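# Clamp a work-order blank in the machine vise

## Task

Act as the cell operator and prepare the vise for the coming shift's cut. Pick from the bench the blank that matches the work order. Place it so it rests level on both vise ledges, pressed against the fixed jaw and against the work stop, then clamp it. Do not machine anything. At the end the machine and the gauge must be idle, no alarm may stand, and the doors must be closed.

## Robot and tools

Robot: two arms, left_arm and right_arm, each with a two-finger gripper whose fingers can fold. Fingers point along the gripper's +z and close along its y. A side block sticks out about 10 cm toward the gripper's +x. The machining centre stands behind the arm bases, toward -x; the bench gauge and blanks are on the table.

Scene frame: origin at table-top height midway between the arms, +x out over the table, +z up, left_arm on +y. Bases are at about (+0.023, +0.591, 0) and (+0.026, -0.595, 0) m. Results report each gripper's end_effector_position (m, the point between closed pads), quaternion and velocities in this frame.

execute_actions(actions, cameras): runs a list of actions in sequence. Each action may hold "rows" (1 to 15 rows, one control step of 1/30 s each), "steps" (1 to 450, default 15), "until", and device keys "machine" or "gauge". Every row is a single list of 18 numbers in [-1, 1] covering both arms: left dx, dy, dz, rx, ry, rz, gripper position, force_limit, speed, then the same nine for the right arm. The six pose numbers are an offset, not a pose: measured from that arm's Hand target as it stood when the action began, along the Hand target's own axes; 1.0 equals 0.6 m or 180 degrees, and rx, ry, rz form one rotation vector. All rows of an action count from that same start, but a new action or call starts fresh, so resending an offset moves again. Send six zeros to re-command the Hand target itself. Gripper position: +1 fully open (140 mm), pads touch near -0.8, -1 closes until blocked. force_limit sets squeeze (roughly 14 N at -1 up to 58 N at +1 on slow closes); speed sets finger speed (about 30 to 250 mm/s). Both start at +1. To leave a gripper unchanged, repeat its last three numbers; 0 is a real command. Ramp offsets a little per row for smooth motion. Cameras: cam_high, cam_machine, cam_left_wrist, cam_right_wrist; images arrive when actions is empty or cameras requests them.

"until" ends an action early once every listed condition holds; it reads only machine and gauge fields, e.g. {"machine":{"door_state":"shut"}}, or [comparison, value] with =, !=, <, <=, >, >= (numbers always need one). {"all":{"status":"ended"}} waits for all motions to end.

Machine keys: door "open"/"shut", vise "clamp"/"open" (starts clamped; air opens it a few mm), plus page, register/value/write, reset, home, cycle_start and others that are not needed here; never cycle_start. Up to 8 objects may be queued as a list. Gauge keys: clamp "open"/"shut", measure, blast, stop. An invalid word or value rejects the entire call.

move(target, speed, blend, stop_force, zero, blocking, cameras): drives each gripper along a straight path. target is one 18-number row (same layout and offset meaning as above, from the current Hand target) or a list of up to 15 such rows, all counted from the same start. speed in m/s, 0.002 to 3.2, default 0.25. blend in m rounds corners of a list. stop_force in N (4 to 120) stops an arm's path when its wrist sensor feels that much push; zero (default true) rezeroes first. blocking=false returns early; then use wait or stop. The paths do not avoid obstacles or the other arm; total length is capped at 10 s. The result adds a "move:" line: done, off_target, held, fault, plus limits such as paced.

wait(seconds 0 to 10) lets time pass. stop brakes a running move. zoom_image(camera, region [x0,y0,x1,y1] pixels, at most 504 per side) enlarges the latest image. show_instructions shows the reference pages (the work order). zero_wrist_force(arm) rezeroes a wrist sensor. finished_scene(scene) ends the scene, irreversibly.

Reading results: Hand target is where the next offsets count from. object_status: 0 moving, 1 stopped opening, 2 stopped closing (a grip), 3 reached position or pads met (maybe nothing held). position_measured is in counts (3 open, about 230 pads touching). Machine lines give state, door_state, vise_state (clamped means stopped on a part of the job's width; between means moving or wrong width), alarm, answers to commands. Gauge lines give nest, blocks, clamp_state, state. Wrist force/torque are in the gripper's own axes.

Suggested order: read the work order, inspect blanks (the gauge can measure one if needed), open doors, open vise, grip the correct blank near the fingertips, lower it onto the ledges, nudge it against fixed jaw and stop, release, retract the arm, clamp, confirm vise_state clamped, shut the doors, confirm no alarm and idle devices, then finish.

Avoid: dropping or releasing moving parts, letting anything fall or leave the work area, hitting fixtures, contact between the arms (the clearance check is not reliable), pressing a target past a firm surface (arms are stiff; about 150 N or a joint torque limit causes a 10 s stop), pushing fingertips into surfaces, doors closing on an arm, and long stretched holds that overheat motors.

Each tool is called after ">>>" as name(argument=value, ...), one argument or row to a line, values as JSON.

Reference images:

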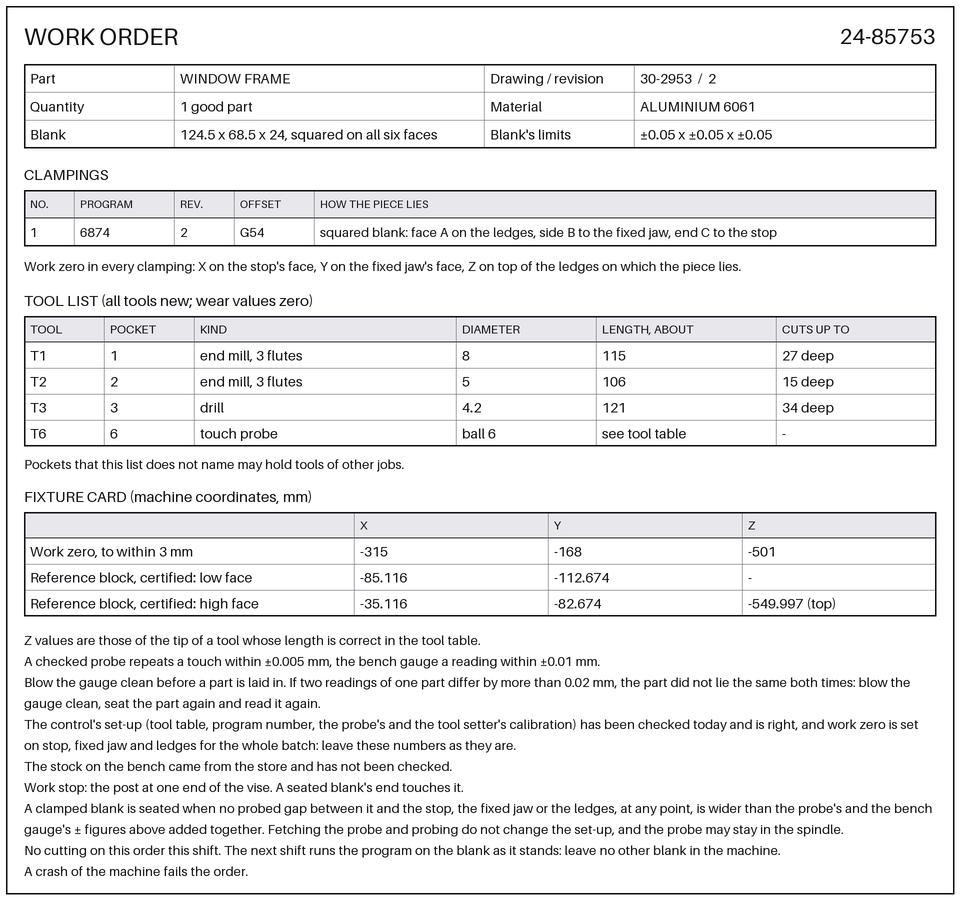

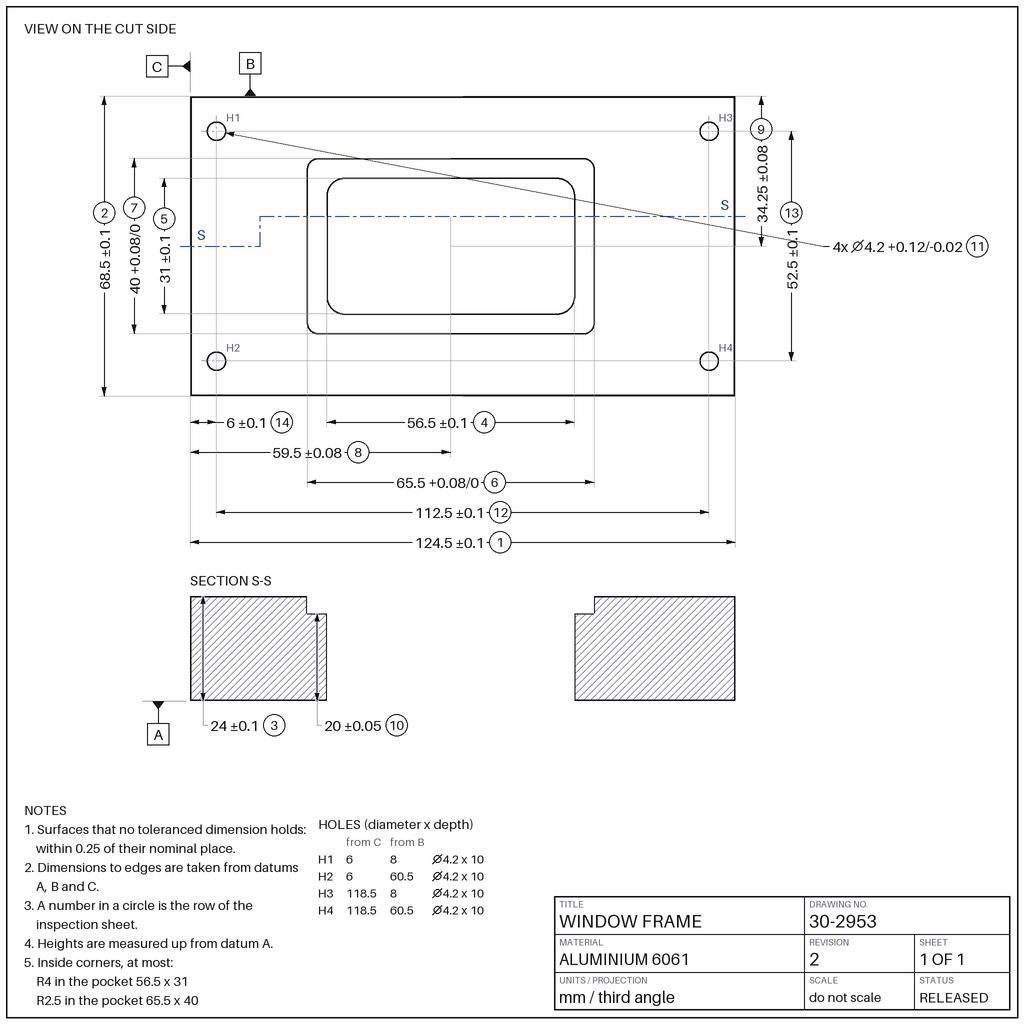

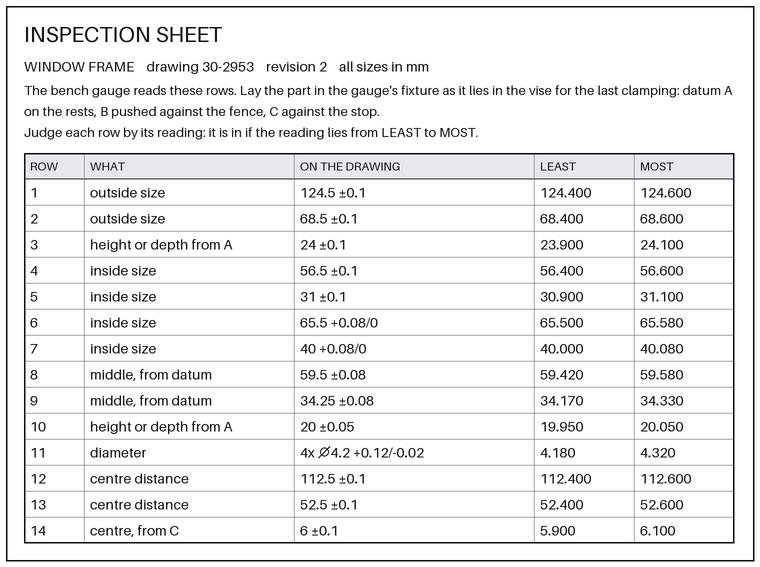

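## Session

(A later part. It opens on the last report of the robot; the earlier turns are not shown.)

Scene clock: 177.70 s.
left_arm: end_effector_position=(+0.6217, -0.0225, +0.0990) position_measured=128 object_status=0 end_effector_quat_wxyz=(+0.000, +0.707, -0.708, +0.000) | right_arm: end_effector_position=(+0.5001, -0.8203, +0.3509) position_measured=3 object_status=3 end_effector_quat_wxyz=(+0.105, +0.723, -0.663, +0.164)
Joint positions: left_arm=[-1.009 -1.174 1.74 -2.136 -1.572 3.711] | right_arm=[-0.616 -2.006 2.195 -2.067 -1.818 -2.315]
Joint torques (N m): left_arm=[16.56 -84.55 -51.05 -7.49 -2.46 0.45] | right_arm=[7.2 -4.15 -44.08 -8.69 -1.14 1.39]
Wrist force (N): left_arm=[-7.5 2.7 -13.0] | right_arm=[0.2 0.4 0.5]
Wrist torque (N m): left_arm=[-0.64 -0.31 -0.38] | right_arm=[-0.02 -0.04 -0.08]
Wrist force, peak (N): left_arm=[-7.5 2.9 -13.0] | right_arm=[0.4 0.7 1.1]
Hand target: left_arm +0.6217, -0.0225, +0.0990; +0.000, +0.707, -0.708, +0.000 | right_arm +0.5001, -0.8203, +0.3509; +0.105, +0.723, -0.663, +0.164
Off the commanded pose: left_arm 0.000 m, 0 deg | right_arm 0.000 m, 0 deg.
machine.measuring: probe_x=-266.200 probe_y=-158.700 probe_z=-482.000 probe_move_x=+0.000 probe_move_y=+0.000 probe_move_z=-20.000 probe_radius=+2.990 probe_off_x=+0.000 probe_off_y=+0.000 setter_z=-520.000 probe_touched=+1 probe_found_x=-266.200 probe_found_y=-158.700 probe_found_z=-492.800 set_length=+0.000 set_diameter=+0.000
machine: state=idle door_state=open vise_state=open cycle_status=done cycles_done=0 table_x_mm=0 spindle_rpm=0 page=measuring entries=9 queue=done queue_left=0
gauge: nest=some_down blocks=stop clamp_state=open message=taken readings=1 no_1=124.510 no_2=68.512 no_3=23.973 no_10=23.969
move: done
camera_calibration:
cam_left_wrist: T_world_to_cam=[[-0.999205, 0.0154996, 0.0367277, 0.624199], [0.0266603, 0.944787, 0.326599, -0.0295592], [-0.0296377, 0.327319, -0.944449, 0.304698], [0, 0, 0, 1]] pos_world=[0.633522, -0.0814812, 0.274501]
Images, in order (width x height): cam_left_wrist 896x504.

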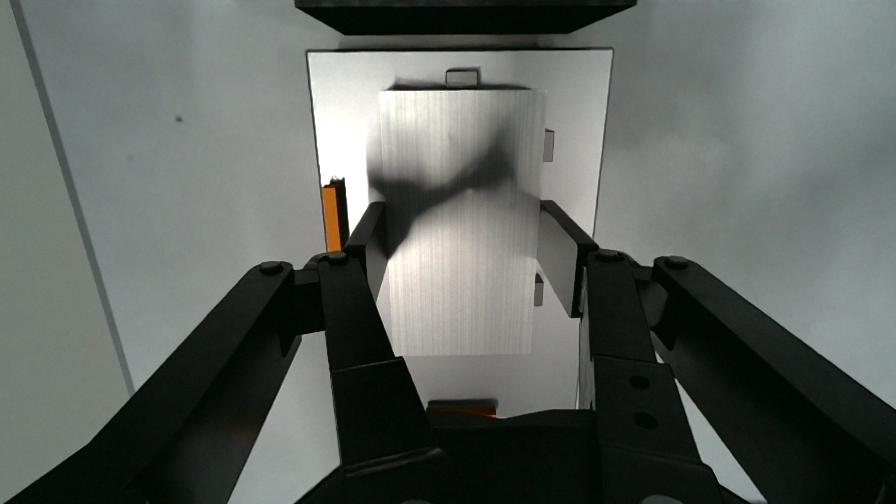

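>>> move(
  target=[
    [0,0,-0.385,0,0,0,-1,0,-1,-0.2,-0.25,0.028,0,0,0,1,1,1],
    [0.0125,0.9528,-0.385,0,0,0,-1,0,-1,-0.3937,-0.5081,0.0561,0,0,0,1,1,1],
  ],
  speed=[0.15,0.3],
  blend=[0.06,0],
)

>>> move(
  target=[0.0333,0.983,0,0,0,0,-1,0,-1,0,0,0,0,0,0,1,1,1],
  speed=0.3,
  cameras=["cam_high"],
)

Scene clock: 205.90 s.
left_arm: end_effector_position=(+0.0503, -0.0292, +0.3304) position_measured=128 object_status=2 end_effector_quat_wxyz=(+0.000, +0.707, -0.708, +0.000) | right_arm: end_effector_position=(+0.7900, -0.5841, +0.2505) position_measured=3 object_status=3 end_effector_quat_wxyz=(+0.105, +0.723, -0.663, +0.164)
Joint positions: left_arm=[-1.818 -1.708 1.914 -1.777 -1.571 2.902] | right_arm=[-0.05 -1.433 1.862 -2.125 -1.944 -1.734]
Joint torques (N m): left_arm=[-16.86 -35.44 -62.92 -5.53 2.75 -1.8] | right_arm=[-5.04 -69.47 -38.63 -4.96 -1.22 -2.2]
Wrist force (N): left_arm=[0.9 -1.6 6.9] | right_arm=[-0.3 0.2 0.8]
Wrist torque (N m): left_arm=[-0.36 -0.24 -0.13] | right_arm=[0.03 0.03 -0.05]
Wrist force, peak (N): left_arm=[-7.6 3.1 -13.3] | right_arm=[1.4 2.4 1.1]
Hand target: left_arm +0.0502, -0.0292, +0.3304; +0.000, +0.707, -0.708, +0.000 | right_arm +0.7900, -0.5842, +0.2505; +0.105, +0.723, -0.663, +0.164
Off the commanded pose: left_arm 0.000 m, 0 deg | right_arm 0.000 m, 0 deg.
machine.measuring: probe_x=-266.200 probe_y=-158.700 probe_z=-482.000 probe_move_x=+0.000 probe_move_y=+0.000 probe_move_z=-20.000 probe_radius=+2.990 probe_off_x=+0.000 probe_off_y=+0.000 setter_z=-520.000 probe_touched=+1 probe_found_x=-266.200 probe_found_y=-158.700 probe_found_z=-492.800 set_length=+0.000 set_diameter=+0.000
machine: state=idle door_state=open vise_state=open cycle_status=done cycles_done=0 table_x_mm=0 spindle_rpm=0 page=measuring entries=9 queue=done queue_left=0
gauge: nest=all_up blocks=free clamp_state=open message=taken readings=1 no_1=124.510 no_2=68.512 no_3=23.973 no_10=23.969
move: done

Scene clock: 208.37 s.
left_arm: end_effector_position=(-0.5396, -0.0485, +0.3308) position_measured=128 object_status=2 end_effector_quat_wxyz=(+0.000, +0.707, -0.708, +0.000) | right_arm: end_effector_position=(+0.7900, -0.5842, +0.2505) position_measured=3 object_status=3 end_effector_quat_wxyz=(+0.105, +0.723, -0.663, +0.164)
Joint positions: left_arm=[-2.506 -1.321 1.502 -1.753 -1.571 2.215] | right_arm=[-0.05 -1.433 1.862 -2.125 -1.944 -1.734]
Joint torques (N m): left_arm=[3.17 -75.5 -59.63 -7.47 2.94 -0.62] | right_arm=[-8.62 -79.87 -38.35 -8.8 1.64 -1.95]
Wrist force (N): left_arm=[0.7 -1.3 7.6] | right_arm=[-0.1 0.1 0.5]
Wrist torque (N m): left_arm=[-0.33 -0.21 -0.10] | right_arm=[0.01 -0.02 -0.05]
Wrist force, peak (N): left_arm=[0.7 -7.2 6.9] | right_arm=[0.1 -0.1 1.2]
Hand target: left_arm -0.5397, -0.0486, +0.3308; +0.000, +0.707, -0.708, +0.000 | right_arm +0.7900, -0.5842, +0.2505; +0.105, +0.723, -0.663, +0.164
Off the commanded pose: left_arm 0.000 m, 0 deg | right_arm 0.000 m, 0 deg.
machine.measuring: probe_x=-266.200 probe_y=-158.700 probe_z=-482.000 probe_move_x=+0.000 probe_move_y=+0.000 probe_move_z=-20.000 probe_radius=+2.990 probe_off_x=+0.000 probe_off_y=+0.000 setter_z=-520.000 probe_touched=+1 probe_found_x=-266.200 probe_found_y=-158.700 probe_found_z=-492.800 set_length=+0.000 set_diameter=+0.000
machine: state=idle door_state=open vise_state=open cycle_status=done cycles_done=0 table_x_mm=0 spindle_rpm=0 page=measuring entries=9 queue=done queue_left=0
gauge: nest=all_up blocks=free clamp_state=open message=taken readings=1 no_1=124.510 no_2=68.512 no_3=23.973 no_10=23.969
move: done
Images, in order (width x height): cam_high 896x504.

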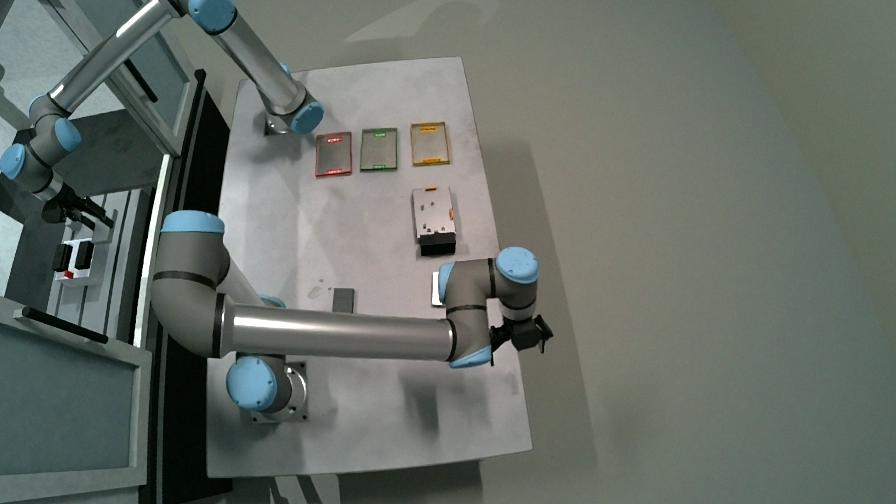

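>>> move(
  target=[
    [0.0677,0.3658,0,0,0,0,-1,0,-1,0,0,0,0,0,0,1,1,1],
    [0.0677,0.3658,0.093,0,0,0,-1,0,-1,0,0,0,0,0,0,1,1,1],
  ],
  speed=[0.2,0.1],
  blend=[0.02,0],
  cameras=["cam_machine","cam_left_wrist"],
)

>>> zoom_image(
  camera="cam_machine",
  region=[290, 160, 540, 380],
)

>>> zoom_image(
  camera="cam_left_wrist",
  region=[360, 30, 580, 210],
)

Scene clock: 215.57 s.
left_arm: end_effector_position=(-0.7592, -0.0889, +0.2750) position_measured=128 object_status=2 end_effector_quat_wxyz=(+0.000, +0.707, -0.708, +0.000) | right_arm: end_effector_position=(+0.7900, -0.5842, +0.2505) position_measured=3 object_status=3 end_effector_quat_wxyz=(+0.105, +0.723, -0.663, +0.164)
Joint positions: left_arm=[-2.602 -0.991 1.128 -1.708 -1.571 2.118] | right_arm=[-0.05 -1.433 1.862 -2.125 -1.944 -1.734]
Joint torques (N m): left_arm=[19.71 -126.13 -63.3 -2.64 -1.98 1.48] | right_arm=[-9.62 -78.66 -37.97 -8.59 1.58 -1.88]
Wrist force (N): left_arm=[0.7 -1.2 7.3] | right_arm=[-0.4 -0.2 0.9]
Wrist torque (N m): left_arm=[-0.36 -0.25 0.08] | right_arm=[-0.07 0.04 -0.04]
Wrist force, peak (N): left_arm=[0.9 -1.4 10.7] | right_arm=[0.0 0.1 1.3]
Hand target: left_arm -0.7592, -0.0890, +0.2752; +0.000, +0.707, -0.708, +0.000 | right_arm +0.7900, -0.5842, +0.2505; +0.105, +0.723, -0.663, +0.164
Off the commanded pose: left_arm 0.000 m, 0 deg | right_arm 0.000 m, 0 deg.
machine.measuring: probe_x=-266.200 probe_y=-158.700 probe_z=-482.000 probe_move_x=+0.000 probe_move_y=+0.000 probe_move_z=-20.000 probe_radius=+2.990 probe_off_x=+0.000 probe_off_y=+0.000 setter_z=-520.000 probe_touched=+1 probe_found_x=-266.200 probe_found_y=-158.700 probe_found_z=-492.800 set_length=+0.000 set_diameter=+0.000
machine: state=idle door_state=open vise_state=open cycle_status=done cycles_done=0 table_x_mm=0 spindle_rpm=0 page=measuring entries=9 queue=done queue_left=0
gauge: nest=all_up blocks=free clamp_state=open message=taken readings=1 no_1=124.510 no_2=68.512 no_3=23.973 no_10=23.969
move: done
camera_calibration:
cam_left_wrist: T_world_to_cam=[[-0.999211, 0.0154358, 0.0366008, -0.761095], [0.0265612, 0.944757, 0.326693, 0.0123904], [-0.0295361, 0.327407, -0.944422, 0.451803], [0, 0, 0, 1]] pos_world=[-0.747479, -0.147881, 0.450501]
Images, in order (width x height): cam_machine 896x504, cam_left_wrist 896x504.

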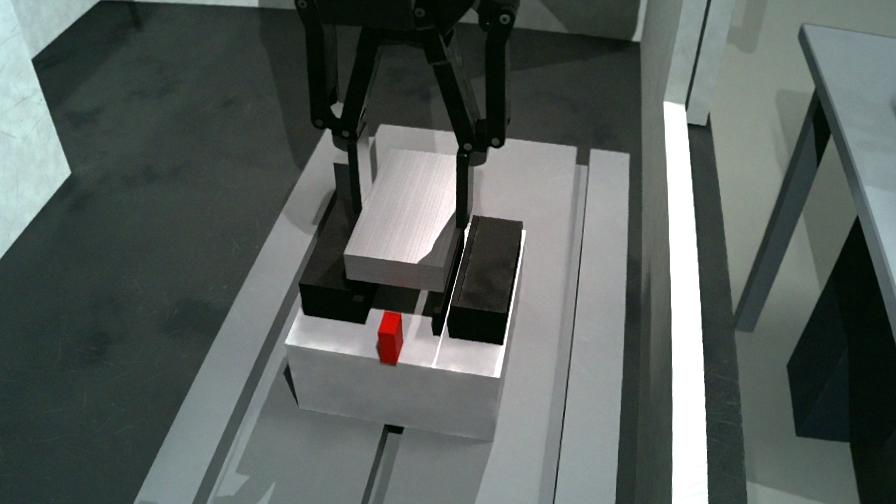

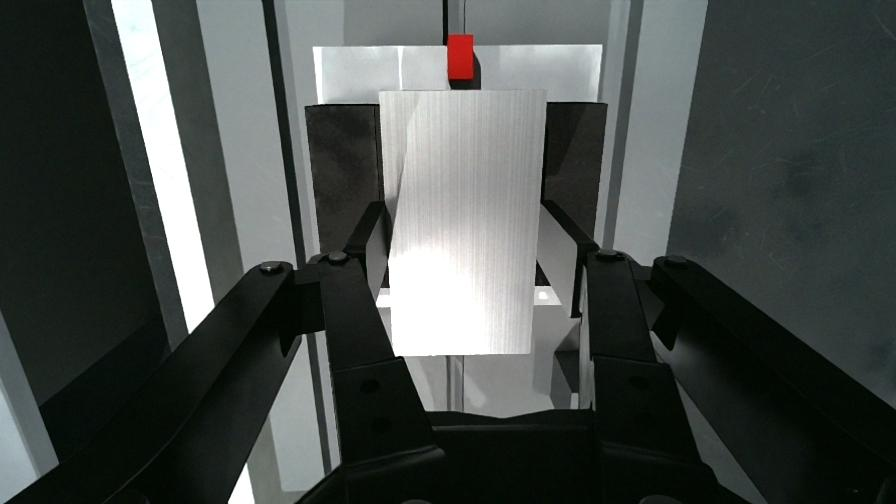

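Scaled by 2.016 from the camera's 896x504 image, which has a finer 1280x720 frame.

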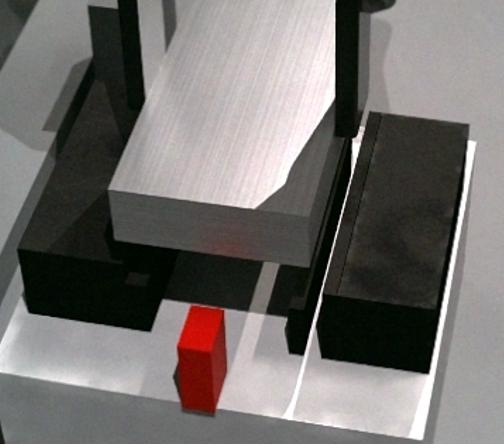

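Scaled by 2.291 from the camera's 896x504 image, which has a finer 1280x720 frame.

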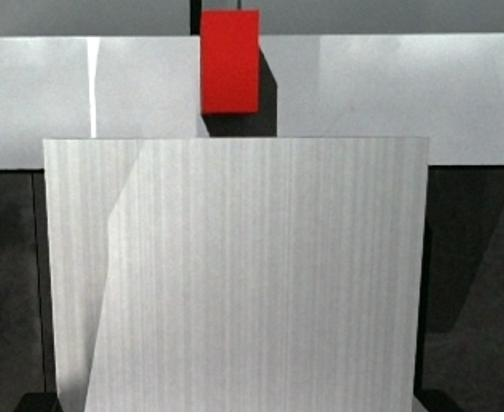

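>>> move(
  target=[0,-0.0008,0.0267,0,0,0,-1,0,-1,0,0,0,0,0,0,1,1,1],
  speed=0.05,
  cameras=["cam_machine","cam_left_wrist"],
)

>>> zoom_image(
  camera="cam_machine",
  region=[320, 250, 480, 360],
)

Scene clock: 247.83 s.
left_arm: end_effector_position=(-0.7587, -0.0889, +0.2588) position_measured=128 object_status=2 end_effector_quat_wxyz=(+0.000, +0.707, -0.708, +0.000) | right_arm: end_effector_position=(+0.7900, -0.5842, +0.2505) position_measured=3 object_status=3 end_effector_quat_wxyz=(+0.105, +0.723, -0.663, +0.164)
Joint positions: left_arm=[-2.602 -0.988 1.151 -1.735 -1.571 2.119] | right_arm=[-0.05 -1.433 1.862 -2.125 -1.944 -1.734]
Joint torques (N m): left_arm=[18.08 -122.09 -64.82 -3.66 -2.22 1.15] | right_arm=[-9.04 -77.4 -37.86 -8.43 1.09 -1.63]
Wrist force (N): left_arm=[0.8 -1.3 7.5] | right_arm=[-0.1 0.1 0.9]
Wrist torque (N m): left_arm=[-0.39 -0.28 0.03] | right_arm=[0.01 -0.03 -0.05]
Wrist force, peak (N): left_arm=[1.3 -1.3 8.7] | right_arm=[-0.3 0.2 1.3]
Hand target: left_arm -0.7588, -0.0890, +0.2591; +0.000, +0.707, -0.708, +0.000 | right_arm +0.7900, -0.5842, +0.2505; +0.105, +0.723, -0.663, +0.164
Off the commanded pose: left_arm 0.000 m, 0 deg | right_arm 0.000 m, 0 deg.
machine.measuring: probe_x=-266.200 probe_y=-158.700 probe_z=-482.000 probe_move_x=+0.000 probe_move_y=+0.000 probe_move_z=-20.000 probe_radius=+2.990 probe_off_x=+0.000 probe_off_y=+0.000 setter_z=-520.000 probe_touched=+1 probe_found_x=-266.200 probe_found_y=-158.700 probe_found_z=-492.800 set_length=+0.000 set_diameter=+0.000
machine: state=idle door_state=open vise_state=open cycle_status=done cycles_done=0 table_x_mm=0 spindle_rpm=0 page=measuring entries=9 queue=done queue_left=0
gauge: nest=all_up blocks=free clamp_state=open message=taken readings=1 no_1=124.510 no_2=68.512 no_3=23.973 no_10=23.969
move: done
camera_calibration:
cam_left_wrist: T_world_to_cam=[[-0.999211, 0.0154339, 0.0366022, -0.760003], [0.0265627, 0.944726, 0.326782, 0.0176278], [-0.0295356, 0.327496, -0.944391, 0.436518], [0, 0, 0, 1]] pos_world=[-0.746979, -0.147882, 0.434301]
Images, in order (width x height): cam_machine 896x504, cam_left_wrist 896x504.

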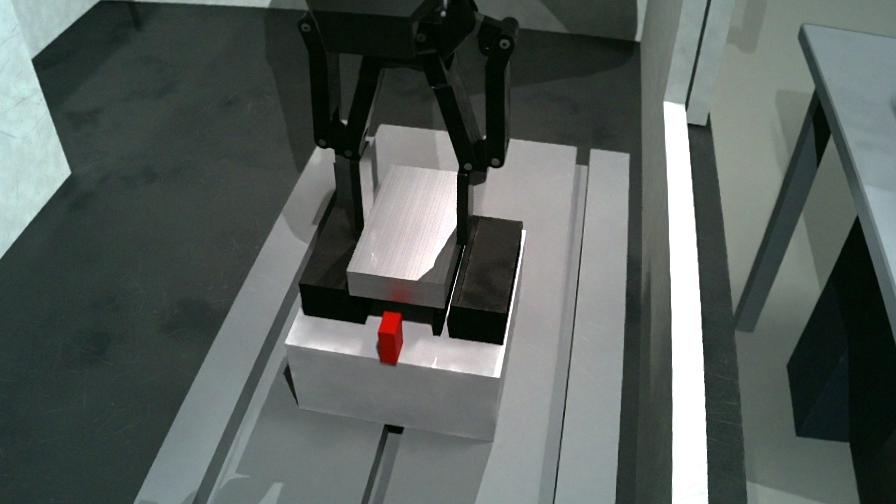

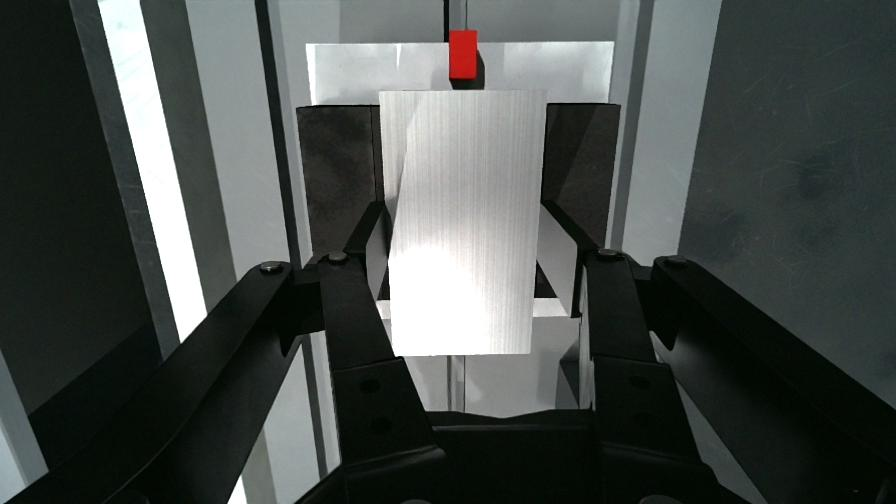

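Scaled by 3.150 from the camera's 896x504 image, which has a finer 1280x720 frame.

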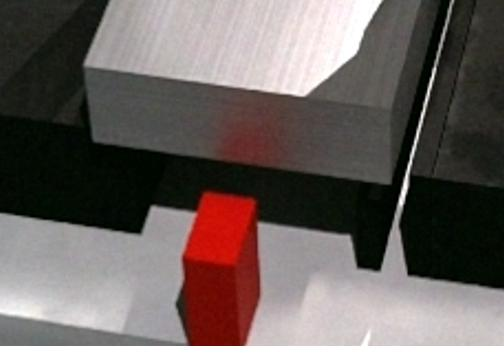

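>>> move(
  target=[0,0,0.035,0,0,0,-1,0,-1,0,0,0,0,0,0,1,1,1],
  speed=0.006,
  stop_force=8,
)

Scene clock: 260.47 s.
left_arm: end_effector_position=(-0.7588, -0.0890, +0.2454) position_measured=128 object_status=2 end_effector_quat_wxyz=(+0.000, +0.707, -0.708, +0.000) | right_arm: end_effector_position=(+0.7900, -0.5842, +0.2505) position_measured=3 object_status=3 end_effector_quat_wxyz=(+0.105, +0.723, -0.663, +0.164)
Joint positions: left_arm=[-2.602 -0.983 1.168 -1.756 -1.571 2.119] | right_arm=[-0.05 -1.433 1.862 -2.125 -1.944 -1.734]
Joint torques (N m): left_arm=[-1.14 -111.91 -60.61 -2.79 -2.35 0.08] | right_arm=[-7.6 -77.8 -39.54 -8.48 1.14 -1.55]
Wrist force (N): left_arm=[0.5 -1.4 2.4] | right_arm=[0.0 0.2 0.9]
Wrist torque (N m): left_arm=[-0.58 -0.41 0.05] | right_arm=[0.03 -0.04 -0.05]
Wrist force, peak (N): left_arm=[-1.8 -6.1 -6.8] | right_arm=[-0.3 0.2 1.2]
Hand target: left_arm -0.7588, -0.0890, +0.2454; +0.000, +0.707, -0.708, +0.000 (not the last commanded pose) | right_arm +0.7900, -0.5842, +0.2505; +0.105, +0.723, -0.663, +0.164
Off the commanded pose: left_arm 0.007 m, 0 deg | right_arm 0.000 m, 0 deg.
machine.measuring: probe_x=-266.200 probe_y=-158.700 probe_z=-482.000 probe_move_x=+0.000 probe_move_y=+0.000 probe_move_z=-20.000 probe_radius=+2.990 probe_off_x=+0.000 probe_off_y=+0.000 setter_z=-520.000 probe_touched=+1 probe_found_x=-266.200 probe_found_y=-158.700 probe_found_z=-492.800 set_length=+0.000 set_diameter=+0.000
machine: state=idle door_state=open vise_state=open cycle_status=done cycles_done=0 table_x_mm=0 spindle_rpm=0 page=measuring entries=9 queue=done queue_left=0
gauge: nest=all_up blocks=free clamp_state=open message=taken readings=1 no_1=124.510 no_2=68.512 no_3=23.973 no_10=23.969
move: contact (left_arm)

Contact at .2454 as predicted: on the ledges. Nudge to jaw, then stop, release, clamp.

>>> move(
  target=[0,0.01,0,0,0,0,-1,0,-1,0,0,0,0,0,0,1,1,1],
  speed=0.005,
  stop_force=10,
)

>>> move(
  target=[0.02,0,0,0,0,0,-1,0,-1,0,0,0,0,0,0,1,1,1],
  speed=0.005,
  stop_force=12,
  cameras=["cam_left_wrist"],
)

Scene clock: 267.70 s.
left_arm: end_effector_position=(-0.7604, -0.0890, +0.2455) position_measured=128 object_status=2 end_effector_quat_wxyz=(+0.000, +0.707, -0.707, +0.000) | right_arm: end_effector_position=(+0.7900, -0.5842, +0.2505) position_measured=3 object_status=3 end_effector_quat_wxyz=(+0.105, +0.723, -0.663, +0.164)
Joint positions: left_arm=[-2.603 -0.981 1.164 -1.755 -1.571 2.118] | right_arm=[-0.05 -1.433 1.862 -2.125 -1.944 -1.734]
Joint torques (N m): left_arm=[14.32 -115.6 -40.46 -8.39 -2.29 0.75] | right_arm=[-8.44 -77.53 -38.95 -8.74 0.98 -1.5]
Wrist force (N): left_arm=[-0.1 -11.4 -1.5] | right_arm=[-0.3 0.1 0.8]
Wrist torque (N m): left_arm=[-0.43 -0.43 -0.35] | right_arm=[0.01 0.02 -0.04]
Wrist force, peak (N): left_arm=[-2.5 -15.8 -2.6] | right_arm=[-0.2 0.2 1.2]
Hand target: left_arm -0.7604, -0.0890, +0.2455; +0.000, +0.707, -0.707, +0.000 (not the last commanded pose) | right_arm +0.7900, -0.5842, +0.2505; +0.105, +0.723, -0.663, +0.164
Off the commanded pose: left_arm 0.004 m, 0 deg | right_arm 0.000 m, 0 deg.
machine.measuring: probe_x=-266.200 probe_y=-158.700 probe_z=-482.000 probe_move_x=+0.000 probe_move_y=+0.000 probe_move_z=-20.000 probe_radius=+2.990 probe_off_x=+0.000 probe_off_y=+0.000 setter_z=-520.000 probe_touched=+1 probe_found_x=-266.200 probe_found_y=-158.700 probe_found_z=-492.800 set_length=+0.000 set_diameter=+0.000
machine: state=idle door_state=open vise_state=open cycle_status=done cycles_done=0 table_x_mm=0 spindle_rpm=0 page=measuring entries=9 queue=done queue_left=0
gauge: nest=all_up blocks=free clamp_state=open message=taken readings=1 no_1=124.510 no_2=68.512 no_3=23.973 no_10=23.969
move: contact (left_arm)

Scene clock: 270.03 s.
left_arm: end_effector_position=(-0.7604, -0.0943, +0.2455) position_measured=128 object_status=2 end_effector_quat_wxyz=(+0.000, +0.707, -0.707, +0.000) | right_arm: end_effector_position=(+0.7900, -0.5842, +0.2505) position_measured=3 object_status=3 end_effector_quat_wxyz=(+0.105, +0.723, -0.663, +0.164)
Joint positions: left_arm=[-2.598 -0.975 1.155 -1.751 -1.571 2.122] | right_arm=[-0.05 -1.433 1.862 -2.125 -1.944 -1.734]
Joint torques (N m): left_arm=[-15.79 -109.96 -41.69 -10.97 4.57 -0.93] | right_arm=[-8.55 -75.29 -38.79 -8.39 0.94 -1.09]
Wrist force (N): left_arm=[-12.9 -13.0 -5.4] | right_arm=[0.1 -0.2 0.9]
Wrist torque (N m): left_arm=[-0.33 -0.86 -0.44] | right_arm=[-0.05 -0.06 -0.05]
Wrist force, peak (N): left_arm=[-16.5 -16.1 -6.1] | right_arm=[-0.1 0.3 1.3]
Hand target: left_arm -0.7604, -0.0942, +0.2455; +0.000, +0.707, -0.707, +0.000 (not the last commanded pose) | right_arm +0.7900, -0.5842, +0.2505; +0.105, +0.723, -0.663, +0.164
Off the commanded pose: left_arm 0.007 m, 0 deg | right_arm 0.000 m, 0 deg.
machine.measuring: probe_x=-266.200 probe_y=-158.700 probe_z=-482.000 probe_move_x=+0.000 probe_move_y=+0.000 probe_move_z=-20.000 probe_radius=+2.990 probe_off_x=+0.000 probe_off_y=+0.000 setter_z=-520.000 probe_touched=+1 probe_found_x=-266.200 probe_found_y=-158.700 probe_found_z=-492.800 set_length=+0.000 set_diameter=+0.000
machine: state=idle door_state=open vise_state=open cycle_status=done cycles_done=0 table_x_mm=0 spindle_rpm=0 page=measuring entries=9 queue=done queue_left=0
gauge: nest=all_up blocks=free clamp_state=open message=taken readings=1 no_1=124.510 no_2=68.512 no_3=23.973 no_10=23.969
move: contact (left_arm)
camera_calibration:
cam_left_wrist: T_world_to_cam=[[-0.999208, 0.0154037, 0.0366954, -0.761071], [0.0265618, 0.944758, 0.32669, 0.0270986], [-0.029636, 0.327406, -0.944419, 0.425474], [0, 0, 0, 1]] pos_world=[-0.748579, -0.153181, 0.420901]
Images, in order (width x height): cam_left_wrist 896x504.

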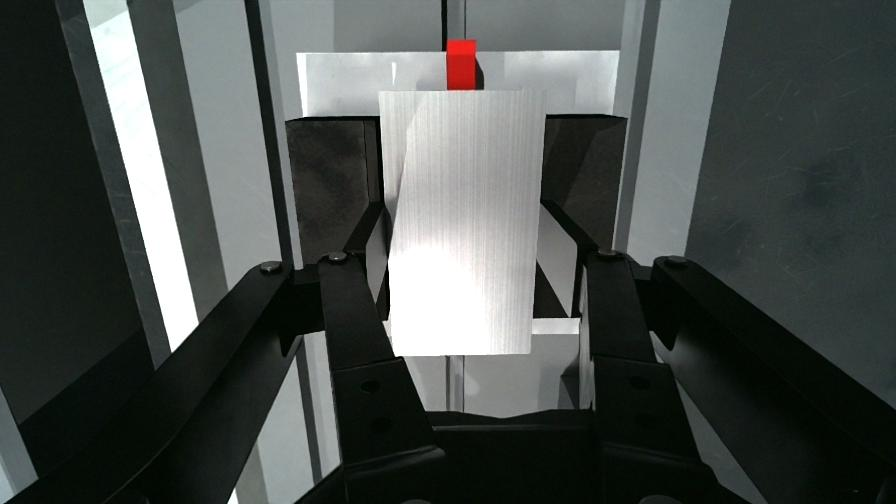

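>>> move(
  target=[
    [0,0,0,0,0,0,0.09,0,-1,0,0,0,0,0,0,1,1,1],
    [0,0,-0.12,0,0,0,0.09,0,-1,0,0,0,0,0,0,1,1,1],
  ],
  speed=0.1,
  cameras=["cam_left_wrist"],
)

>>> execute_actions(
  actions=[
    {"machine":{"vise":"clamp"},"steps":45,"until":{"machine":{"vise_state":"clamped"}}},
  ],
)

>>> move(
  target=[-0.0717,-0.984,-0.0217,0,0,0,0.09,0,-1,0,0,0,0,0,0,1,1,1],
  speed=0.3,
  cameras=["cam_machine"],
)

>>> move(
  target=[-0.02,-0.67,0,0,0,0,0.09,0,-1,0,0,0,0,0,0,1,1,1],
  speed=0.3,
  cameras=["cam_high"],
)

Scene clock: 284.23 s.
left_arm: end_effector_position=(-0.7603, -0.0942, +0.3176) position_measured=118 object_status=3 end_effector_quat_wxyz=(+0.001, +0.707, -0.707, +0.000) | right_arm: end_effector_position=(+0.7900, -0.5842, +0.2505) position_measured=3 object_status=3 end_effector_quat_wxyz=(+0.105, +0.723, -0.663, +0.164)
Joint positions: left_arm=[-2.598 -0.991 1.053 -1.634 -1.571 2.122] | right_arm=[-0.05 -1.433 1.862 -2.125 -1.944 -1.734]
Joint torques (N m): left_arm=[-15.48 -101.05 -41.55 -6.71 -1.91 -0.97] | right_arm=[-6.85 -77.68 -39.03 -8.5 1.05 -1.19]
Wrist force (N): left_arm=[-0.3 1.5 2.5] | right_arm=[-0.1 0.2 0.7]
Wrist torque (N m): left_arm=[0.23 -0.09 -0.08] | right_arm=[0.01 -0.02 -0.05]
Wrist force, peak (N): left_arm=[-13.2 -13.4 -6.0] | right_arm=[-0.2 0.1 1.3]
Hand target: left_arm -0.7603, -0.0942, +0.3175; +0.000, +0.707, -0.707, +0.000 | right_arm +0.7900, -0.5842, +0.2505; +0.105, +0.723, -0.663, +0.164
Off the commanded pose: left_arm 0.000 m, 0 deg | right_arm 0.000 m, 0 deg.
machine.measuring: probe_x=-266.200 probe_y=-158.700 probe_z=-482.000 probe_move_x=+0.000 probe_move_y=+0.000 probe_move_z=-20.000 probe_radius=+2.990 probe_off_x=+0.000 probe_off_y=+0.000 setter_z=-520.000 probe_touched=+1 probe_found_x=-266.200 probe_found_y=-158.700 probe_found_z=-492.800 set_length=+0.000 set_diameter=+0.000
machine: state=idle door_state=open vise_state=open cycle_status=done cycles_done=0 table_x_mm=0 spindle_rpm=0 page=measuring entries=9 queue=done queue_left=0
gauge: nest=all_up blocks=free clamp_state=open message=taken readings=1 no_1=124.510 no_2=68.512 no_3=23.973 no_10=23.969
move: done
camera_calibration:
cam_left_wrist: T_world_to_cam=[[-0.999205, 0.0153735, 0.0367886, -0.763766], [0.026561, 0.94479, 0.326599, 0.0034988], [-0.0297365, 0.327316, -0.944447, 0.493459], [0, 0, 0, 1]] pos_world=[-0.748578, -0.153081, 0.493001]
Images, in order (width x height): cam_left_wrist 896x504.

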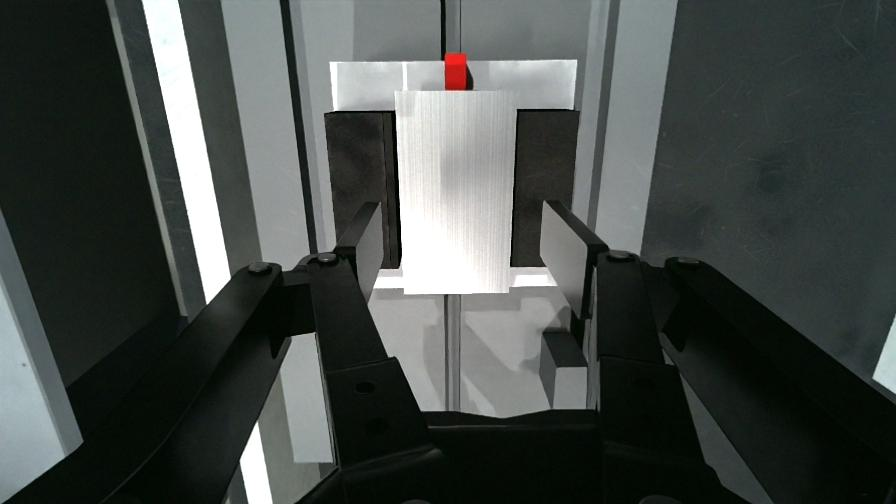

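Scene clock: 284.93 s.
left_arm: end_effector_position=(-0.7603, -0.0942, +0.3175) position_measured=118 object_status=3 end_effector_quat_wxyz=(+0.000, +0.707, -0.707, +0.000) | right_arm: end_effector_position=(+0.7900, -0.5842, +0.2505) position_measured=3 object_status=3 end_effector_quat_wxyz=(+0.105, +0.723, -0.663, +0.164)
Joint positions: left_arm=[-2.598 -0.991 1.053 -1.634 -1.571 2.122] | right_arm=[-0.05 -1.433 1.862 -2.125 -1.944 -1.734]
Joint torques (N m): left_arm=[-15.08 -99.32 -40.06 -3.25 -2.29 -0.51] | right_arm=[-8.01 -76.41 -38.79 -8.31 0.79 -1.04]
Wrist force (N): left_arm=[-0.3 1.2 2.8] | right_arm=[-0.1 -0.1 0.8]
Wrist torque (N m): left_arm=[0.17 -0.08 -0.07] | right_arm=[-0.04 -0.01 -0.05]
Wrist force, peak (N): left_arm=[-0.3 1.2 3.1] | right_arm=[-0.1 0.0 1.2]
Hand target: left_arm -0.7603, -0.0942, +0.3175; +0.000, +0.707, -0.707, +0.000 | right_arm +0.7900, -0.5842, +0.2505; +0.105, +0.723, -0.663, +0.164
Tool commands: left_gripper/position=+0.09 left_gripper/force_limit=+0.0 left_gripper/speed=-1.0 right_gripper/position=+1.0 right_gripper/force_limit=+1.0 right_gripper/speed=+1.0
Off the commanded pose: left_arm 0.000 m, 0 deg | right_arm 0.000 m, 0 deg.
machine.measuring: probe_x=-266.200 probe_y=-158.700 probe_z=-482.000 probe_move_x=+0.000 probe_move_y=+0.000 probe_move_z=-20.000 probe_radius=+2.990 probe_off_x=+0.000 probe_off_y=+0.000 setter_z=-520.000 probe_touched=+1 probe_found_x=-266.200 probe_found_y=-158.700 probe_found_z=-492.800 set_length=+0.000 set_diameter=+0.000
machine: state=idle door_state=open vise_state=clamped cycle_status=done cycles_done=0 table_x_mm=0 spindle_rpm=0 page=measuring entries=9 queue=running queue_left=0
gauge: nest=all_up blocks=free clamp_state=open message=taken readings=1 no_1=124.510 no_2=68.512 no_3=23.973 no_10=23.969

Scene clock: 287.40 s.
left_arm: end_effector_position=(-0.1699, -0.0518, +0.3300) position_measured=118 object_status=3 end_effector_quat_wxyz=(+0.000, +0.707, -0.707, +0.000) | right_arm: end_effector_position=(+0.7900, -0.5842, +0.2505) position_measured=3 object_status=3 end_effector_quat_wxyz=(+0.105, +0.723, -0.663, +0.164)
Joint positions: left_arm=[-2.132 -1.62 1.836 -1.787 -1.571 2.588] | right_arm=[-0.05 -1.433 1.862 -2.125 -1.944 -1.734]
Joint torques (N m): left_arm=[15.36 -57.25 -56.75 -6.98 -4.36 0.63] | right_arm=[-6.65 -76.12 -38.76 -8.24 0.72 -1.21]
Wrist force (N): left_arm=[-0.5 1.5 1.0] | right_arm=[-0.1 0.2 0.7]
Wrist torque (N m): left_arm=[0.26 0.11 0.04] | right_arm=[0.02 -0.01 -0.05]
Wrist force, peak (N): left_arm=[-0.7 6.0 2.8] | right_arm=[0.2 0.2 1.4]
Hand target: left_arm -0.1699, -0.0518, +0.3301; +0.000, +0.707, -0.707, +0.000 | right_arm +0.7900, -0.5842, +0.2505; +0.105, +0.723, -0.663, +0.164
Off the commanded pose: left_arm 0.000 m, 0 deg | right_arm 0.000 m, 0 deg.
machine.measuring: probe_x=-266.200 probe_y=-158.700 probe_z=-482.000 probe_move_x=+0.000 probe_move_y=+0.000 probe_move_z=-20.000 probe_radius=+2.990 probe_off_x=+0.000 probe_off_y=+0.000 setter_z=-520.000 probe_touched=+1 probe_found_x=-266.200 probe_found_y=-158.700 probe_found_z=-492.800 set_length=+0.000 set_diameter=+0.000
machine: state=idle door_state=open vise_state=clamped cycle_status=done cycles_done=0 table_x_mm=0 spindle_rpm=0 page=measuring entries=9 queue=done queue_left=0
gauge: nest=all_up blocks=free clamp_state=open message=taken readings=1 no_1=124.510 no_2=68.512 no_3=23.973 no_10=23.969
move: done
Images, in order (width x height): cam_machine 896x504.

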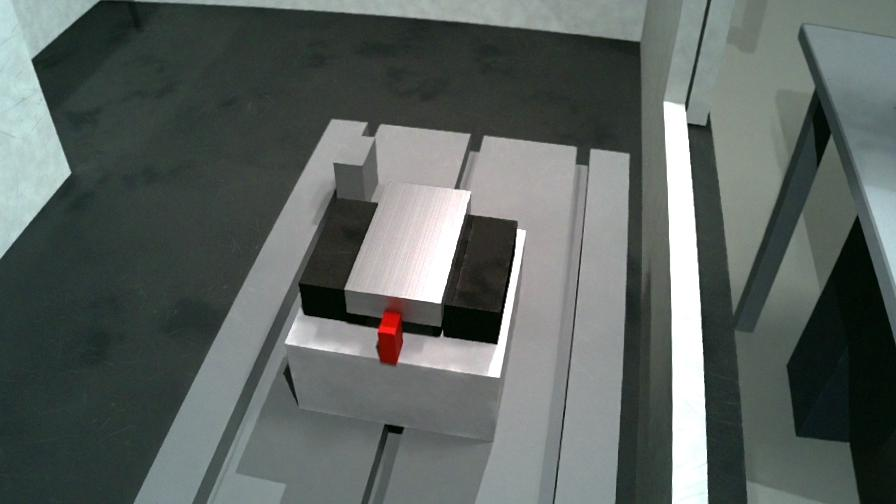

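Scene clock: 289.23 s.
left_arm: end_effector_position=(+0.2321, -0.0404, +0.3299) position_measured=118 object_status=3 end_effector_quat_wxyz=(+0.000, +0.707, -0.707, +0.000) | right_arm: end_effector_position=(+0.7900, -0.5842, +0.2505) position_measured=3 object_status=3 end_effector_quat_wxyz=(+0.105, +0.723, -0.663, +0.164)
Joint positions: left_arm=[-1.523 -1.631 1.846 -1.786 -1.571 3.197] | right_arm=[-0.05 -1.433 1.862 -2.125 -1.944 -1.734]
Joint torques (N m): left_arm=[17.78 -51.12 -38.85 -2.75 -4.07 1.45] | right_arm=[-9.31 -75.43 -38.78 -8.28 0.84 -0.88]
Wrist force (N): left_arm=[-0.5 1.4 1.3] | right_arm=[0.2 0.1 1.0]
Wrist torque (N m): left_arm=[0.28 0.10 0.01] | right_arm=[0.01 -0.08 -0.05]
Wrist force, peak (N): left_arm=[-0.3 5.4 1.3] | right_arm=[-0.2 0.0 1.2]
Hand target: left_arm +0.2321, -0.0402, +0.3298; +0.000, +0.707, -0.707, +0.000 | right_arm +0.7900, -0.5842, +0.2505; +0.105, +0.723, -0.663, +0.164
Off the commanded pose: left_arm 0.000 m, 0 deg | right_arm 0.000 m, 0 deg.
machine.measuring: probe_x=-266.200 probe_y=-158.700 probe_z=-482.000 probe_move_x=+0.000 probe_move_y=+0.000 probe_move_z=-20.000 probe_radius=+2.990 probe_off_x=+0.000 probe_off_y=+0.000 setter_z=-520.000 probe_touched=+1 probe_found_x=-266.200 probe_found_y=-158.700 probe_found_z=-492.800 set_length=+0.000 set_diameter=+0.000
machine: state=idle door_state=open vise_state=clamped cycle_status=done cycles_done=0 table_x_mm=0 spindle_rpm=0 page=measuring entries=9 queue=done queue_left=0
gauge: nest=all_up blocks=free clamp_state=open message=taken readings=1 no_1=124.510 no_2=68.512 no_3=23.973 no_10=23.969
move: done
Images, in order (width x height): cam_high 896x504.

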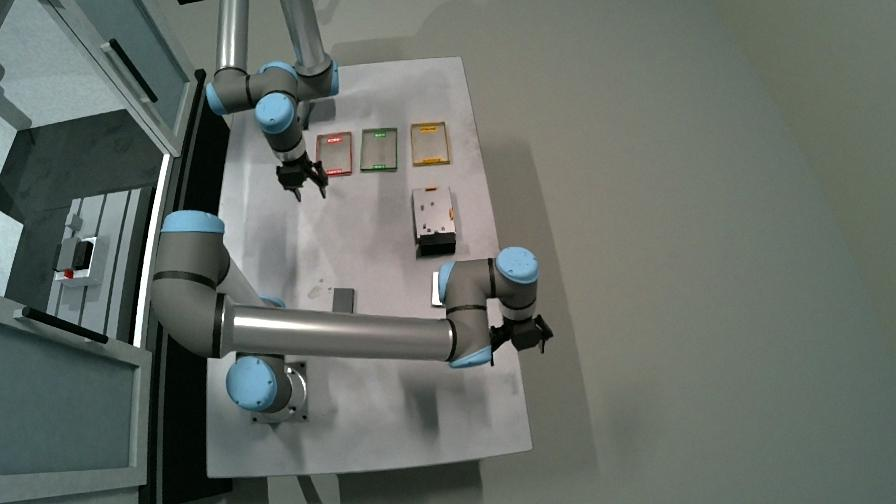

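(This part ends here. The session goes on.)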